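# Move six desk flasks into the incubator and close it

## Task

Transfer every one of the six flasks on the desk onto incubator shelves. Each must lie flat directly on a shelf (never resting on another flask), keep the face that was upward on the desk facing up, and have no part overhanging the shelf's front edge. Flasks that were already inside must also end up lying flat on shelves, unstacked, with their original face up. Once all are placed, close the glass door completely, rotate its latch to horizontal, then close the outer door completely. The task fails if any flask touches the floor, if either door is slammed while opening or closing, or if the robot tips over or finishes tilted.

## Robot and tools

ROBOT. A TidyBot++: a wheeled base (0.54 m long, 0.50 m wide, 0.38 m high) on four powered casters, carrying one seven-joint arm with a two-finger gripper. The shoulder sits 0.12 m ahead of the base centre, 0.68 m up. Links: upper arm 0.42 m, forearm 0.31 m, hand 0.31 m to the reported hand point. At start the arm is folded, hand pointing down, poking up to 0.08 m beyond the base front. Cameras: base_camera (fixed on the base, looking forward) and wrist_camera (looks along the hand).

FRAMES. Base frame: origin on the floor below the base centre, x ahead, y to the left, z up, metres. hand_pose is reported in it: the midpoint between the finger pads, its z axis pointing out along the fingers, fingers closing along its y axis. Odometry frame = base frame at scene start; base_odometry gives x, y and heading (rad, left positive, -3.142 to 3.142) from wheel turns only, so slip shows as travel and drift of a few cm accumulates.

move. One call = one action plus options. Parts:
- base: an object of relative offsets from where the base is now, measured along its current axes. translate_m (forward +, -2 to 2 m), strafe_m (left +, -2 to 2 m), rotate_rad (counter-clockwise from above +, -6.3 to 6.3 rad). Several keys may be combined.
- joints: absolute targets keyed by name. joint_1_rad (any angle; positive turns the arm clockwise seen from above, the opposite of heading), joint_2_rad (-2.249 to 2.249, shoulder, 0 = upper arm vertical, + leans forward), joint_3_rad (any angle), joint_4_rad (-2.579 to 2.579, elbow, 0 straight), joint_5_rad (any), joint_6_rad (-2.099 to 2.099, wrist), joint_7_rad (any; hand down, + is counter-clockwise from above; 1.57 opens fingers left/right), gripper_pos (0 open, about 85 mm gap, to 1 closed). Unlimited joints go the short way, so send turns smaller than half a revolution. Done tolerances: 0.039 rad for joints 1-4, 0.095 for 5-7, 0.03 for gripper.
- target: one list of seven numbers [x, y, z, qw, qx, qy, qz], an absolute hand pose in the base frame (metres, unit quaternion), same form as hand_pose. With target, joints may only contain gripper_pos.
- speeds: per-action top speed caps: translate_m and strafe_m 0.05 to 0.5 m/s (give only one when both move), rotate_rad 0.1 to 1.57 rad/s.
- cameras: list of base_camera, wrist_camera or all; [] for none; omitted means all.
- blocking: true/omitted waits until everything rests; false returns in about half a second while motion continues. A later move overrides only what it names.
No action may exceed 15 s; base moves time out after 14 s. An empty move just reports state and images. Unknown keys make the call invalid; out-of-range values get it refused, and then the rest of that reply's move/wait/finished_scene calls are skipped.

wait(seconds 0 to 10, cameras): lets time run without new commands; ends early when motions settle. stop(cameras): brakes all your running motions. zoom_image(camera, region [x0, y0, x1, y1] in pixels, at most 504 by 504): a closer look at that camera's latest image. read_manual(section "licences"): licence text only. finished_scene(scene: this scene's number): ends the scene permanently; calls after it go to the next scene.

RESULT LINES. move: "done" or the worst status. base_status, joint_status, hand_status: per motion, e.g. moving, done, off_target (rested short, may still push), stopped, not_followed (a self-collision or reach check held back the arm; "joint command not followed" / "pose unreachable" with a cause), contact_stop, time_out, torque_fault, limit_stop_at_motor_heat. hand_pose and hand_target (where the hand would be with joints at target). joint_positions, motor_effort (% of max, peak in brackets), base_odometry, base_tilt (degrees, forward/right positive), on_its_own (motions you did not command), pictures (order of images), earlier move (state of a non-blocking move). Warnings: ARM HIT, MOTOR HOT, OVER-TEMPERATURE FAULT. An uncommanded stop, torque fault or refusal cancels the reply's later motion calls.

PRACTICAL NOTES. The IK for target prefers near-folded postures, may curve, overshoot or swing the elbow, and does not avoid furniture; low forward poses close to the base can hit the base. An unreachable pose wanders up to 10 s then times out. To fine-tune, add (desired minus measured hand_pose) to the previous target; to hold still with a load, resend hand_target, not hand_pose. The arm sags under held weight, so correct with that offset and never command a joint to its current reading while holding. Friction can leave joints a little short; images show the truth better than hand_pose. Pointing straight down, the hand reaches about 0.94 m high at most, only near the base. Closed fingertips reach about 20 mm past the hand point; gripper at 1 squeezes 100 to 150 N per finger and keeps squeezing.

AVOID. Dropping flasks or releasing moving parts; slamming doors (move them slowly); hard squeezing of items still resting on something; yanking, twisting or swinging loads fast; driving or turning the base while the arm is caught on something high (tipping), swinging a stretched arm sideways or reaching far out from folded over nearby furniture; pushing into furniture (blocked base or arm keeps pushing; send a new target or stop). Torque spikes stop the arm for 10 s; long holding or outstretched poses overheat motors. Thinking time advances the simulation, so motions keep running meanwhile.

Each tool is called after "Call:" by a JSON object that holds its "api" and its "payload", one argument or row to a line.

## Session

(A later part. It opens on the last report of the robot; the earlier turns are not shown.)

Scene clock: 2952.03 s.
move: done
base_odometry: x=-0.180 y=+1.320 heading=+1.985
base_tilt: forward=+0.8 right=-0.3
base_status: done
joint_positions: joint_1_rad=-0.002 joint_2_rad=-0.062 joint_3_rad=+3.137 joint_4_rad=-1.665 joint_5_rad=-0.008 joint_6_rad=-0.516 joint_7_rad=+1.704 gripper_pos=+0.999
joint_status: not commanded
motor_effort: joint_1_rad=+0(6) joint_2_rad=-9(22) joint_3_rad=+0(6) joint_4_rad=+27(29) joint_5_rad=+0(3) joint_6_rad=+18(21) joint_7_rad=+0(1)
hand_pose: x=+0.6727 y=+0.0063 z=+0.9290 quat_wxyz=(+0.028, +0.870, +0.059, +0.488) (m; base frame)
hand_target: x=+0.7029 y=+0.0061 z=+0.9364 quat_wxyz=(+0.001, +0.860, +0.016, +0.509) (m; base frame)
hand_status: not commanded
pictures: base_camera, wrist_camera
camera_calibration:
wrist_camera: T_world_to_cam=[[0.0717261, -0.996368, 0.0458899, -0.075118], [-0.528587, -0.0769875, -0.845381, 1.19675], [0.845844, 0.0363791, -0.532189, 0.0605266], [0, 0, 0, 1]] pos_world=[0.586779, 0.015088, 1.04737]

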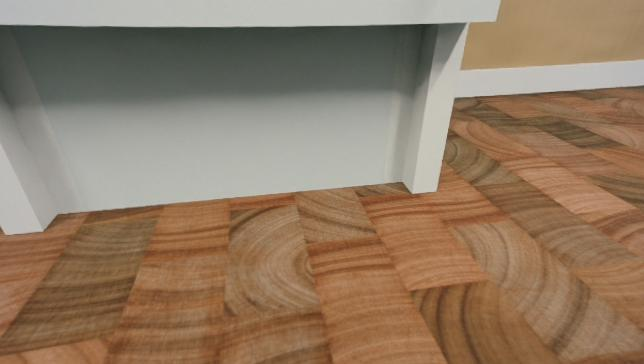

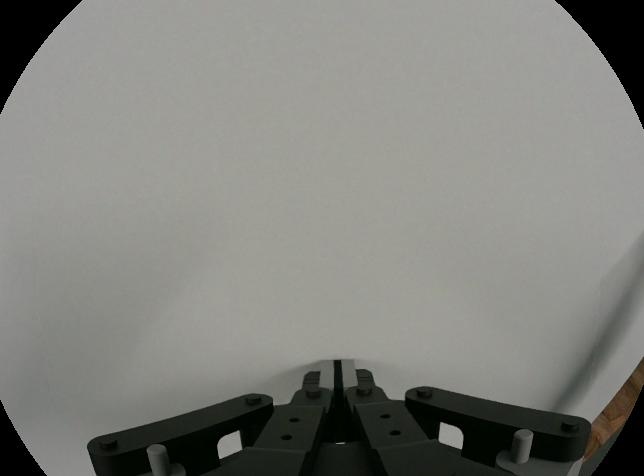

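Call:
{"api": "move", "payload": {
  "base": {"translate_m": -0.06},
  "speeds": {"translate_m": 0.1},
  "cameras": ["wrist_camera"]
}}

Call:
{"api": "move", "payload": {
  "base": {"strafe_m": -0.04, "rotate_rad": 0.12},
  "speeds": {"strafe_m": 0.1, "rotate_rad": 0.2},
  "cameras": ["base_camera", "wrist_camera"]
}}

Scene clock: 2970.40 s.
move: done
base_odometry: x=-0.155 y=+1.265 heading=+1.985
base_tilt: forward=+0.8 right=-0.3
base_status: done
joint_positions: joint_1_rad=-0.002 joint_2_rad=-0.015 joint_3_rad=+3.137 joint_4_rad=-1.645 joint_5_rad=-0.008 joint_6_rad=-0.463 joint_7_rad=+1.704 gripper_pos=+0.999
joint_status: not commanded
motor_effort: joint_1_rad=+0(3) joint_2_rad=-21(23) joint_3_rad=-1(3) joint_4_rad=+21(26) joint_5_rad=+0(2) joint_6_rad=+8(17) joint_7_rad=+0(1)
hand_pose: x=+0.6963 y=+0.0058 z=+0.9286 quat_wxyz=(+0.029, +0.864, +0.058, +0.500) (m; base frame)
hand_target: x=+0.7029 y=+0.0061 z=+0.9364 quat_wxyz=(+0.001, +0.860, +0.016, +0.509) (m; base frame)
hand_status: not commanded
pictures: wrist_camera
camera_calibration:
wrist_camera: T_world_to_cam=[[0.0693423, -0.996466, 0.0473947, -0.0769859], [-0.506192, -0.0760841, -0.859058, 1.20595], [0.859629, 0.0355783, -0.509679, 0.0099198], [0, 0, 0, 1]] pos_world=[0.607254, 0.014687, 1.04469]

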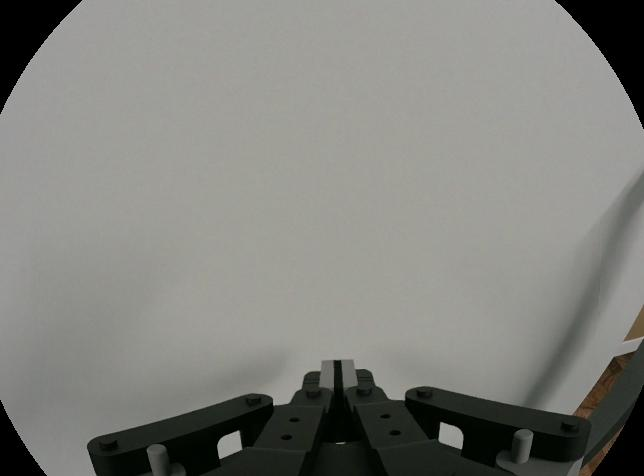

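Scene clock: 2971.43 s.
move: done
base_odometry: x=-0.118 y=+1.281 heading=+2.105
base_tilt: forward=+0.8 right=-0.3
base_status: done
joint_positions: joint_1_rad=-0.002 joint_2_rad=-0.015 joint_3_rad=+3.137 joint_4_rad=-1.645 joint_5_rad=-0.008 joint_6_rad=-0.463 joint_7_rad=+1.704 gripper_pos=+0.999
joint_status: not commanded
motor_effort: joint_1_rad=+1(5) joint_2_rad=-21(22) joint_3_rad=-1(3) joint_4_rad=+21(22) joint_5_rad=+0(1) joint_6_rad=+8(8) joint_7_rad=+0(1)
hand_pose: x=+0.6963 y=+0.0063 z=+0.9286 quat_wxyz=(+0.028, +0.864, +0.058, +0.500) (m; base frame)
hand_target: x=+0.7029 y=+0.0061 z=+0.9364 quat_wxyz=(+0.001, +0.860, +0.016, +0.509) (m; base frame)
hand_status: not commanded
pictures: base_camera, wrist_camera
camera_calibration:
wrist_camera: T_world_to_cam=[[0.0701036, -0.996418, 0.0472996, -0.0769506], [-0.506166, -0.0763902, -0.859046, 1.20596], [0.859582, 0.0362808, -0.509708, 0.00995477], [0, 0, 0, 1]] pos_world=[0.607252, 0.0150873, 1.04469]

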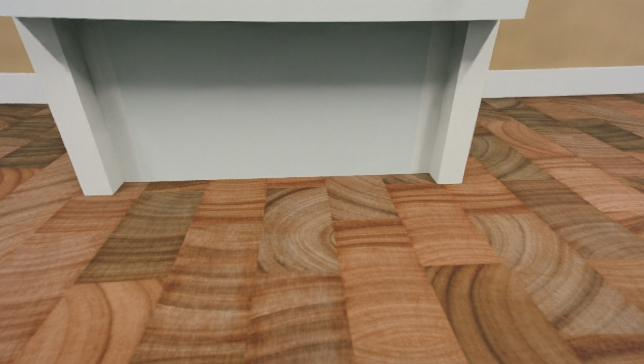

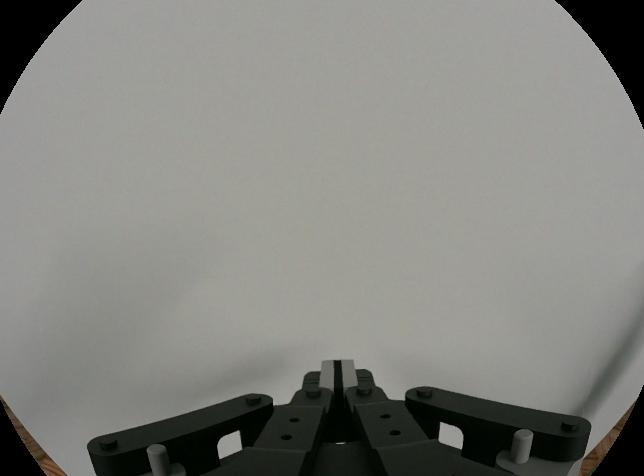

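Call:
{"api": "move", "payload": {
  "base": {"translate_m": 0.05},
  "speeds": {"translate_m": 0.05},
  "cameras": ["wrist_camera"]
}}

Scene clock: 2985.77 s.
move: done
base_odometry: x=-0.144 y=+1.324 heading=+2.105
base_tilt: forward=+0.8 right=-0.3
base_status: done
joint_positions: joint_1_rad=-0.002 joint_2_rad=-0.044 joint_3_rad=+3.137 joint_4_rad=-1.657 joint_5_rad=-0.008 joint_6_rad=-0.498 joint_7_rad=+1.704 gripper_pos=+0.999
joint_status: not commanded
motor_effort: joint_1_rad=+3(4) joint_2_rad=-13(22) joint_3_rad=+1(3) joint_4_rad=+25(27) joint_5_rad=+0(1) joint_6_rad=+14(18) joint_7_rad=+0(1)
hand_pose: x=+0.6814 y=+0.0063 z=+0.9289 quat_wxyz=(+0.028, +0.868, +0.059, +0.492) (m; base frame)
hand_target: x=+0.7029 y=+0.0061 z=+0.9364 quat_wxyz=(+0.001, +0.860, +0.016, +0.509) (m; base frame)
hand_status: not commanded
pictures: wrist_camera
camera_calibration:
wrist_camera: T_world_to_cam=[[0.0712013, -0.996384, 0.0463683, -0.0758147], [-0.520902, -0.0767869, -0.850156, 1.20052], [0.850642, 0.0363789, -0.524486, 0.0427703], [0, 0, 0, 1]] pos_world=[0.59437, 0.0150878, 1.04658]

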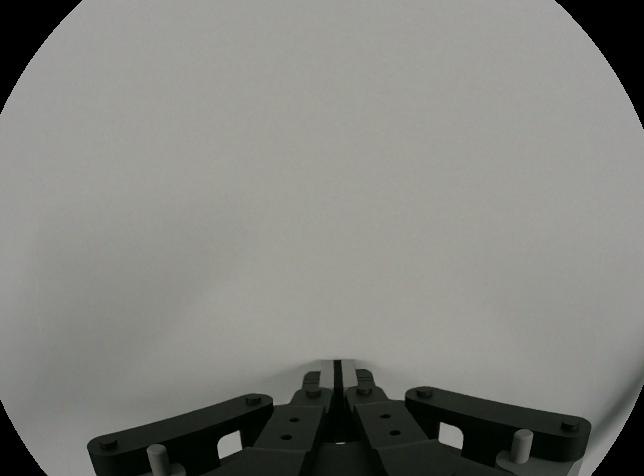

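Call:
{"api": "move", "payload": {
  "base": {"translate_m": 0.025},
  "speeds": {"translate_m": 0.05},
  "cameras": ["base_camera"]
}}

Scene clock: 2991.40 s.
move: done
base_odometry: x=-0.156 y=+1.345 heading=+2.105
base_tilt: forward=+0.8 right=-0.3
base_status: done
joint_positions: joint_1_rad=-0.003 joint_2_rad=-0.090 joint_3_rad=+3.137 joint_4_rad=-1.679 joint_5_rad=-0.008 joint_6_rad=-0.546 joint_7_rad=+1.704 gripper_pos=+0.999
joint_status: not commanded
motor_effort: joint_1_rad=+3(5) joint_2_rad=-3(14) joint_3_rad=+3(4) joint_4_rad=+30(32) joint_5_rad=+1(1) joint_6_rad=+23(26) joint_7_rad=+0(1)
hand_pose: x=+0.6584 y=+0.0066 z=+0.9290 quat_wxyz=(+0.027, +0.874, +0.060, +0.482) (m; base frame)
hand_target: x=+0.7029 y=+0.0061 z=+0.9364 quat_wxyz=(+0.001, +0.860, +0.016, +0.509) (m; base frame)
hand_status: not commanded
pictures: base_camera

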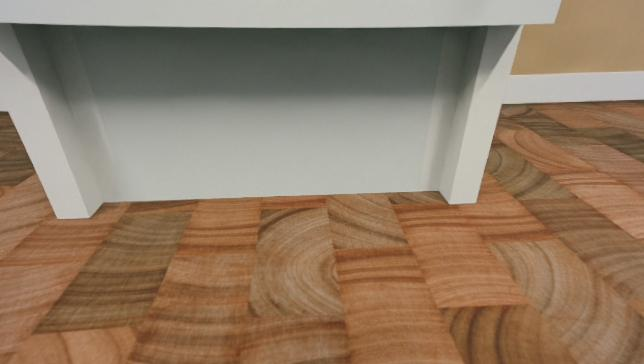

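Call:
{"api": "move", "payload": {
  "base": {"translate_m": -0.1},
  "speeds": {"translate_m": 0.1},
  "cameras": ["base_camera"]
}}

Call:
{"api": "move", "payload": {
  "base": {"translate_m": -0.5},
  "speeds": {"translate_m": 0.3},
  "cameras": ["base_camera", "wrist_camera"]
}}

Scene clock: 2996.10 s.
move: done
base_odometry: x=-0.105 y=+1.259 heading=+2.105
base_tilt: forward=+0.8 right=-0.3
base_status: done
joint_positions: joint_1_rad=-0.003 joint_2_rad=-0.014 joint_3_rad=+3.137 joint_4_rad=-1.645 joint_5_rad=-0.008 joint_6_rad=-0.463 joint_7_rad=+1.704 gripper_pos=+0.999
joint_status: not commanded
motor_effort: joint_1_rad=+1(3) joint_2_rad=-21(23) joint_3_rad=-1(3) joint_4_rad=+21(28) joint_5_rad=+0(1) joint_6_rad=+8(22) joint_7_rad=+0(1)
hand_pose: x=+0.6965 y=+0.0065 z=+0.9282 quat_wxyz=(+0.028, +0.864, +0.059, +0.499) (m; base frame)
hand_target: x=+0.7029 y=+0.0061 z=+0.9364 quat_wxyz=(+0.001, +0.860, +0.016, +0.509) (m; base frame)
hand_status: not commanded
pictures: base_camera

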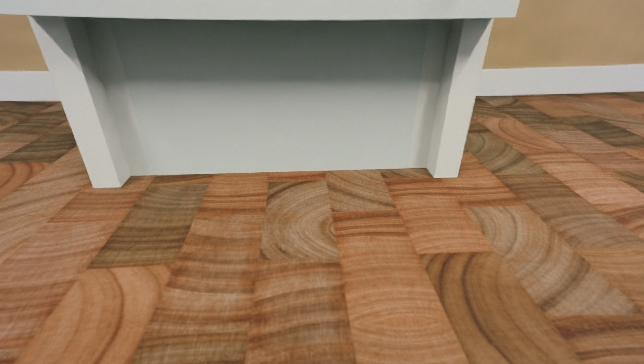

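Scene clock: 2998.67 s.
move: done
base_odometry: x=+0.150 y=+0.829 heading=+2.106
base_tilt: forward=+0.8 right=-0.3
base_status: done
joint_positions: joint_1_rad=-0.003 joint_2_rad=-0.012 joint_3_rad=+3.137 joint_4_rad=-1.645 joint_5_rad=-0.008 joint_6_rad=-0.463 joint_7_rad=+1.704 gripper_pos=+0.999
joint_status: not commanded
motor_effort: joint_1_rad=+1(1) joint_2_rad=-22(24) joint_3_rad=-1(1) joint_4_rad=+21(22) joint_5_rad=+0(1) joint_6_rad=+8(9) joint_7_rad=+0(1)
hand_pose: x=+0.6971 y=+0.0065 z=+0.9270 quat_wxyz=(+0.028, +0.864, +0.059, +0.499) (m; base frame)
hand_target: x=+0.7029 y=+0.0061 z=+0.9364 quat_wxyz=(+0.001, +0.860, +0.016, +0.509) (m; base frame)
hand_status: not commanded
pictures: base_camera, wrist_camera
camera_calibration:
wrist_camera: T_world_to_cam=[[0.0705818, -0.996391, 0.0471468, -0.0769983], [-0.508252, -0.0765921, -0.857796, 1.20537], [0.858311, 0.0365823, -0.511824, 0.0113174], [0, 0, 0, 1]] pos_world=[0.608354, 0.0151875, 1.04339]

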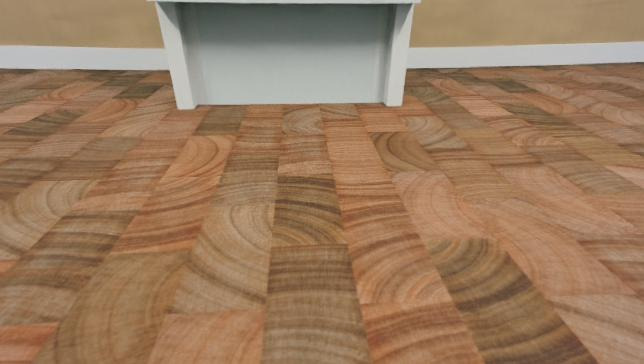

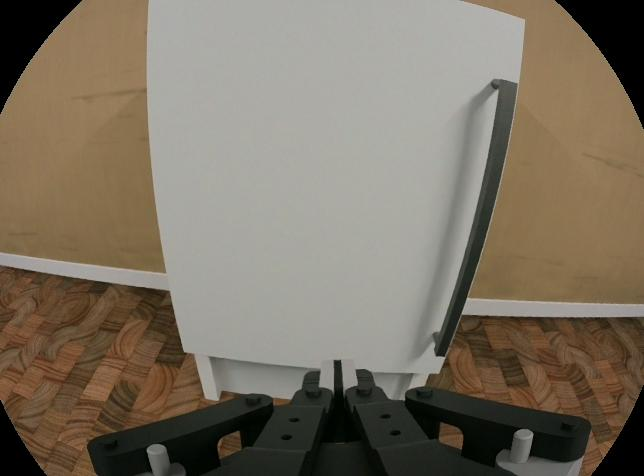

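Call:
{"api": "zoom_image", "payload": {
  "camera": "wrist_camera",
  "region": [380, 300, 500, 420]
}}

Call:
{"api": "zoom_image", "payload": {
  "camera": "wrist_camera",
  "region": [140, 300, 260, 420]
}}

Call:
{"api": "move", "payload": {
  "base": {"rotate_rad": -1.57},
  "cameras": ["base_camera", "wrist_camera"]
}}

Scaled by 4.200.

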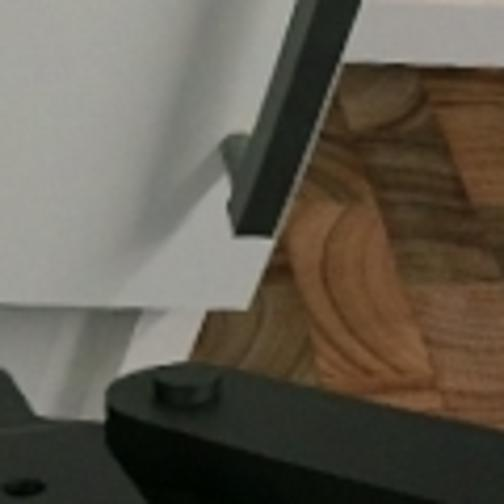

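Scaled by 4.200.

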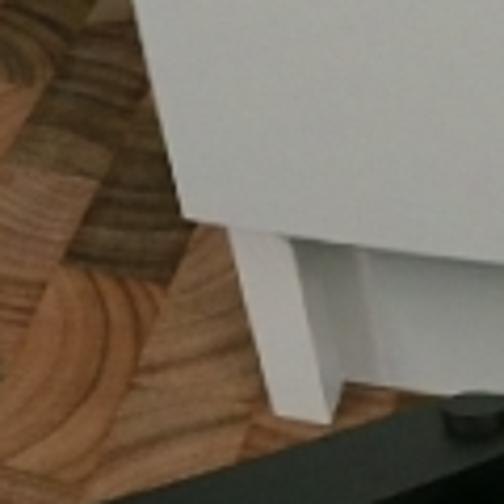

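Scene clock: 3026.27 s.
move: done
base_odometry: x=+0.150 y=+0.829 heading=+0.536
base_tilt: forward=+0.8 right=-0.3
base_status: done
joint_positions: joint_1_rad=+0.003 joint_2_rad=-0.012 joint_3_rad=+3.143 joint_4_rad=-1.645 joint_5_rad=-0.008 joint_6_rad=-0.463 joint_7_rad=+1.704 gripper_pos=+0.999
joint_status: not commanded
motor_effort: joint_1_rad=+1(4) joint_2_rad=-21(24) joint_3_rad=-1(4) joint_4_rad=+21(22) joint_5_rad=+0(1) joint_6_rad=+8(8) joint_7_rad=+0(1)
hand_pose: x=+0.6972 y=+0.0002 z=+0.9269 quat_wxyz=(+0.031, +0.865, +0.054, +0.498) (m; base frame)
hand_target: x=+0.7029 y=+0.0061 z=+0.9364 quat_wxyz=(+0.001, +0.860, +0.016, +0.509) (m; base frame)
hand_status: not commanded
pictures: base_camera, wrist_camera
camera_calibration:
wrist_camera: T_world_to_cam=[[0.0598719, -0.997095, 0.047081, -0.0756034], [-0.509212, -0.0710754, -0.857701, 1.20543], [0.858556, 0.027378, -0.511988, 0.0113759], [0, 0, 0, 1]] pos_world=[0.608581, 0.00998137, 1.04329]

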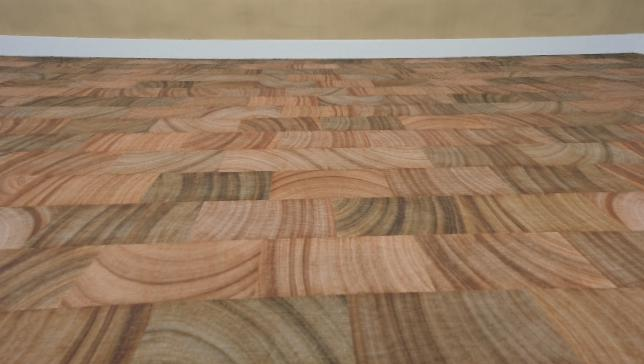

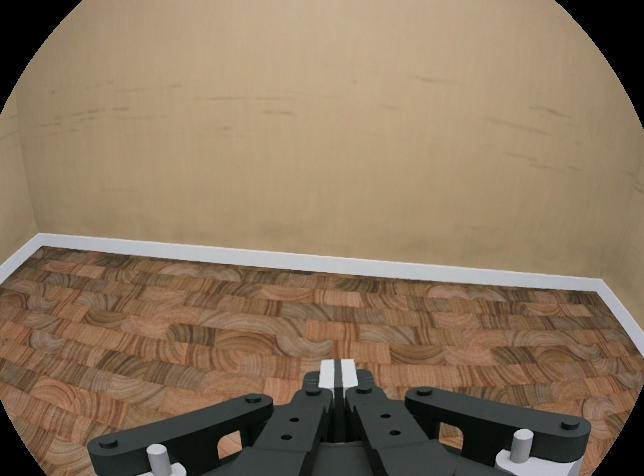

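Call:
{"api": "move", "payload": {
  "base": {"translate_m": 1.3},
  "cameras": []
}}

Call:
{"api": "move", "payload": {
  "base": {"rotate_rad": 3.14},
  "cameras": ["base_camera", "wrist_camera"]
}}

Scene clock: 3042.07 s.
move: done
base_odometry: x=+1.268 y=+1.493 heading=+0.535
base_tilt: forward=+0.8 right=-0.3
base_status: done
joint_positions: joint_1_rad=+0.003 joint_2_rad=-0.009 joint_3_rad=+3.143 joint_4_rad=-1.644 joint_5_rad=-0.008 joint_6_rad=-0.463 joint_7_rad=+1.704 gripper_pos=+0.999
joint_status: not commanded
motor_effort: joint_1_rad=+1(2) joint_2_rad=-21(25) joint_3_rad=-1(1) joint_4_rad=+21(22) joint_5_rad=+0(1) joint_6_rad=+8(9) joint_7_rad=+0(1)
hand_pose: x=+0.6978 y=+0.0002 z=+0.9258 quat_wxyz=(+0.031, +0.865, +0.054, +0.498) (m; base frame)
hand_target: x=+0.7029 y=+0.0061 z=+0.9364 quat_wxyz=(+0.001, +0.860, +0.016, +0.509) (m; base frame)
hand_status: not commanded
pictures: none
No camera images: "cameras" was empty.

Scene clock: 3045.40 s.
move: done
base_odometry: x=+1.268 y=+1.493 heading=-2.608
base_tilt: forward=+0.8 right=-0.3
base_status: done
joint_positions: joint_1_rad=+0.002 joint_2_rad=-0.009 joint_3_rad=+3.143 joint_4_rad=-1.644 joint_5_rad=-0.008 joint_6_rad=-0.463 joint_7_rad=+1.704 gripper_pos=+0.999
joint_status: not commanded
motor_effort: joint_1_rad=+1(4) joint_2_rad=-21(25) joint_3_rad=-1(4) joint_4_rad=+21(22) joint_5_rad=-1(1) joint_6_rad=+8(8) joint_7_rad=+0(0)
hand_pose: x=+0.6978 y=+0.0009 z=+0.9258 quat_wxyz=(+0.031, +0.865, +0.054, +0.498) (m; base frame)
hand_target: x=+0.7029 y=+0.0061 z=+0.9364 quat_wxyz=(+0.001, +0.860, +0.016, +0.509) (m; base frame)
hand_status: not commanded
pictures: base_camera, wrist_camera
camera_calibration:
wrist_camera: T_world_to_cam=[[0.0611233, -0.997024, 0.0469707, -0.075758], [-0.510728, -0.0716728, -0.85675, 1.20504], [0.857567, 0.0283781, -0.513589, 0.0124758], [0, 0, 0, 1]] pos_world=[0.60938, 0.010482, 1.04238]

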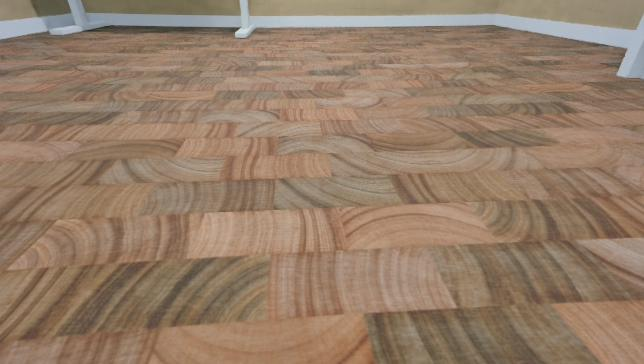

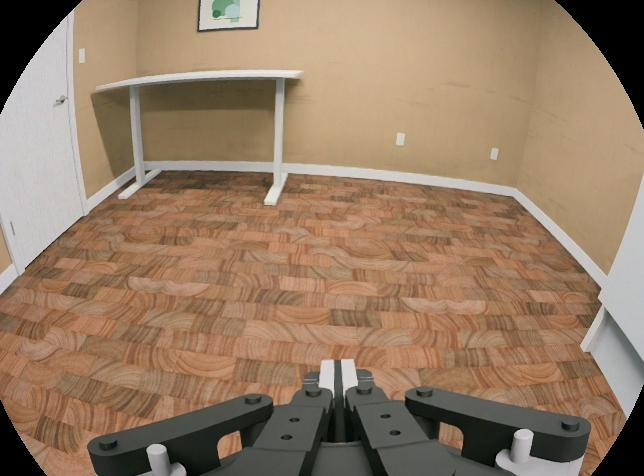

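Call:
{"api": "move", "payload": {
  "base": {"strafe_m": -1.15},
  "cameras": ["base_camera", "wrist_camera"]
}}

Scene clock: 3052.43 s.
move: done
base_odometry: x=+0.683 y=+2.483 heading=-2.608
base_tilt: forward=+0.8 right=-0.3
base_status: done
joint_positions: joint_1_rad=+0.001 joint_2_rad=-0.009 joint_3_rad=+3.143 joint_4_rad=-1.644 joint_5_rad=-0.008 joint_6_rad=-0.463 joint_7_rad=+1.704 gripper_pos=+0.999
joint_status: not commanded
motor_effort: joint_1_rad=+0(4) joint_2_rad=-21(22) joint_3_rad=-1(3) joint_4_rad=+21(22) joint_5_rad=+0(1) joint_6_rad=+8(8) joint_7_rad=+0(1)
hand_pose: x=+0.6978 y=+0.0010 z=+0.9258 quat_wxyz=(+0.031, +0.865, +0.055, +0.498) (m; base frame)
hand_target: x=+0.7029 y=+0.0061 z=+0.9364 quat_wxyz=(+0.001, +0.860, +0.016, +0.509) (m; base frame)
hand_status: not commanded
pictures: base_camera, wrist_camera
camera_calibration:
wrist_camera: T_world_to_cam=[[0.0612596, -0.997014, 0.0470049, -0.075777], [-0.510715, -0.0717719, -0.856749, 1.20504], [0.857565, 0.028478, -0.513587, 0.0124711], [0, 0, 0, 1]] pos_world=[0.609379, 0.0105822, 1.04238]

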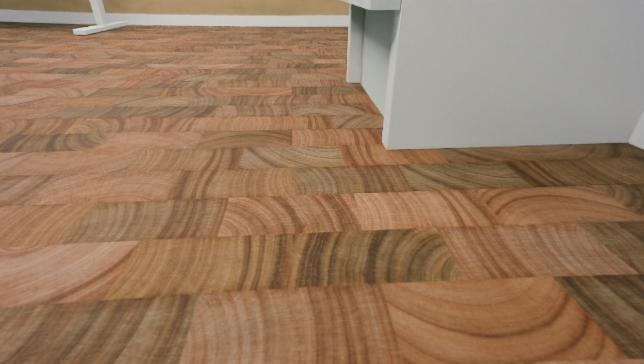

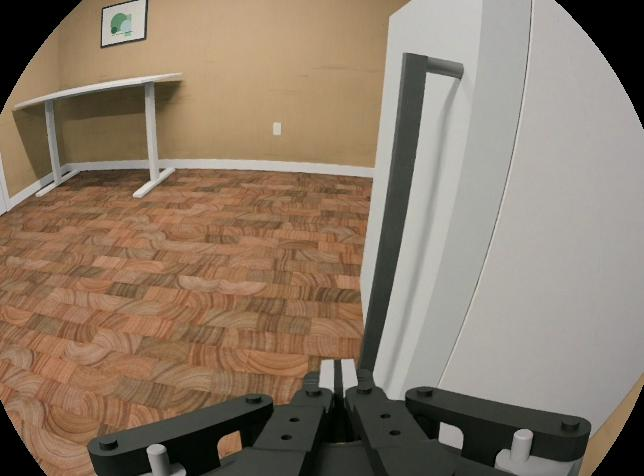

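Call:
{"api": "zoom_image", "payload": {
  "camera": "wrist_camera",
  "region": [430, 0, 560, 220]
}}

Call:
{"api": "zoom_image", "payload": {
  "camera": "wrist_camera",
  "region": [400, 200, 540, 400]
}}

Call:
{"api": "zoom_image", "payload": {
  "camera": "base_camera",
  "region": [330, 0, 450, 160]
}}

Scaled by 2.291.

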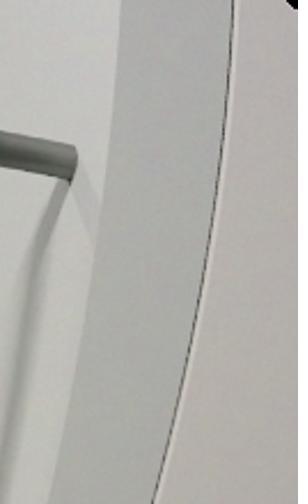

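Scaled by 2.520.

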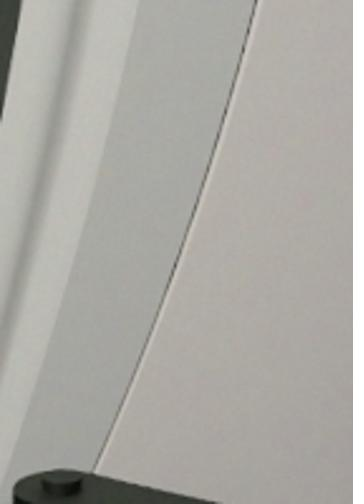

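Scaled by 3.150.

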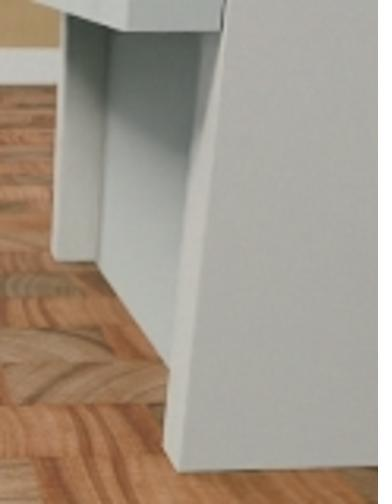

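Call:
{"api": "finished_scene", "payload": {
  "scene": 2
}}

The scene is finished: the task was done.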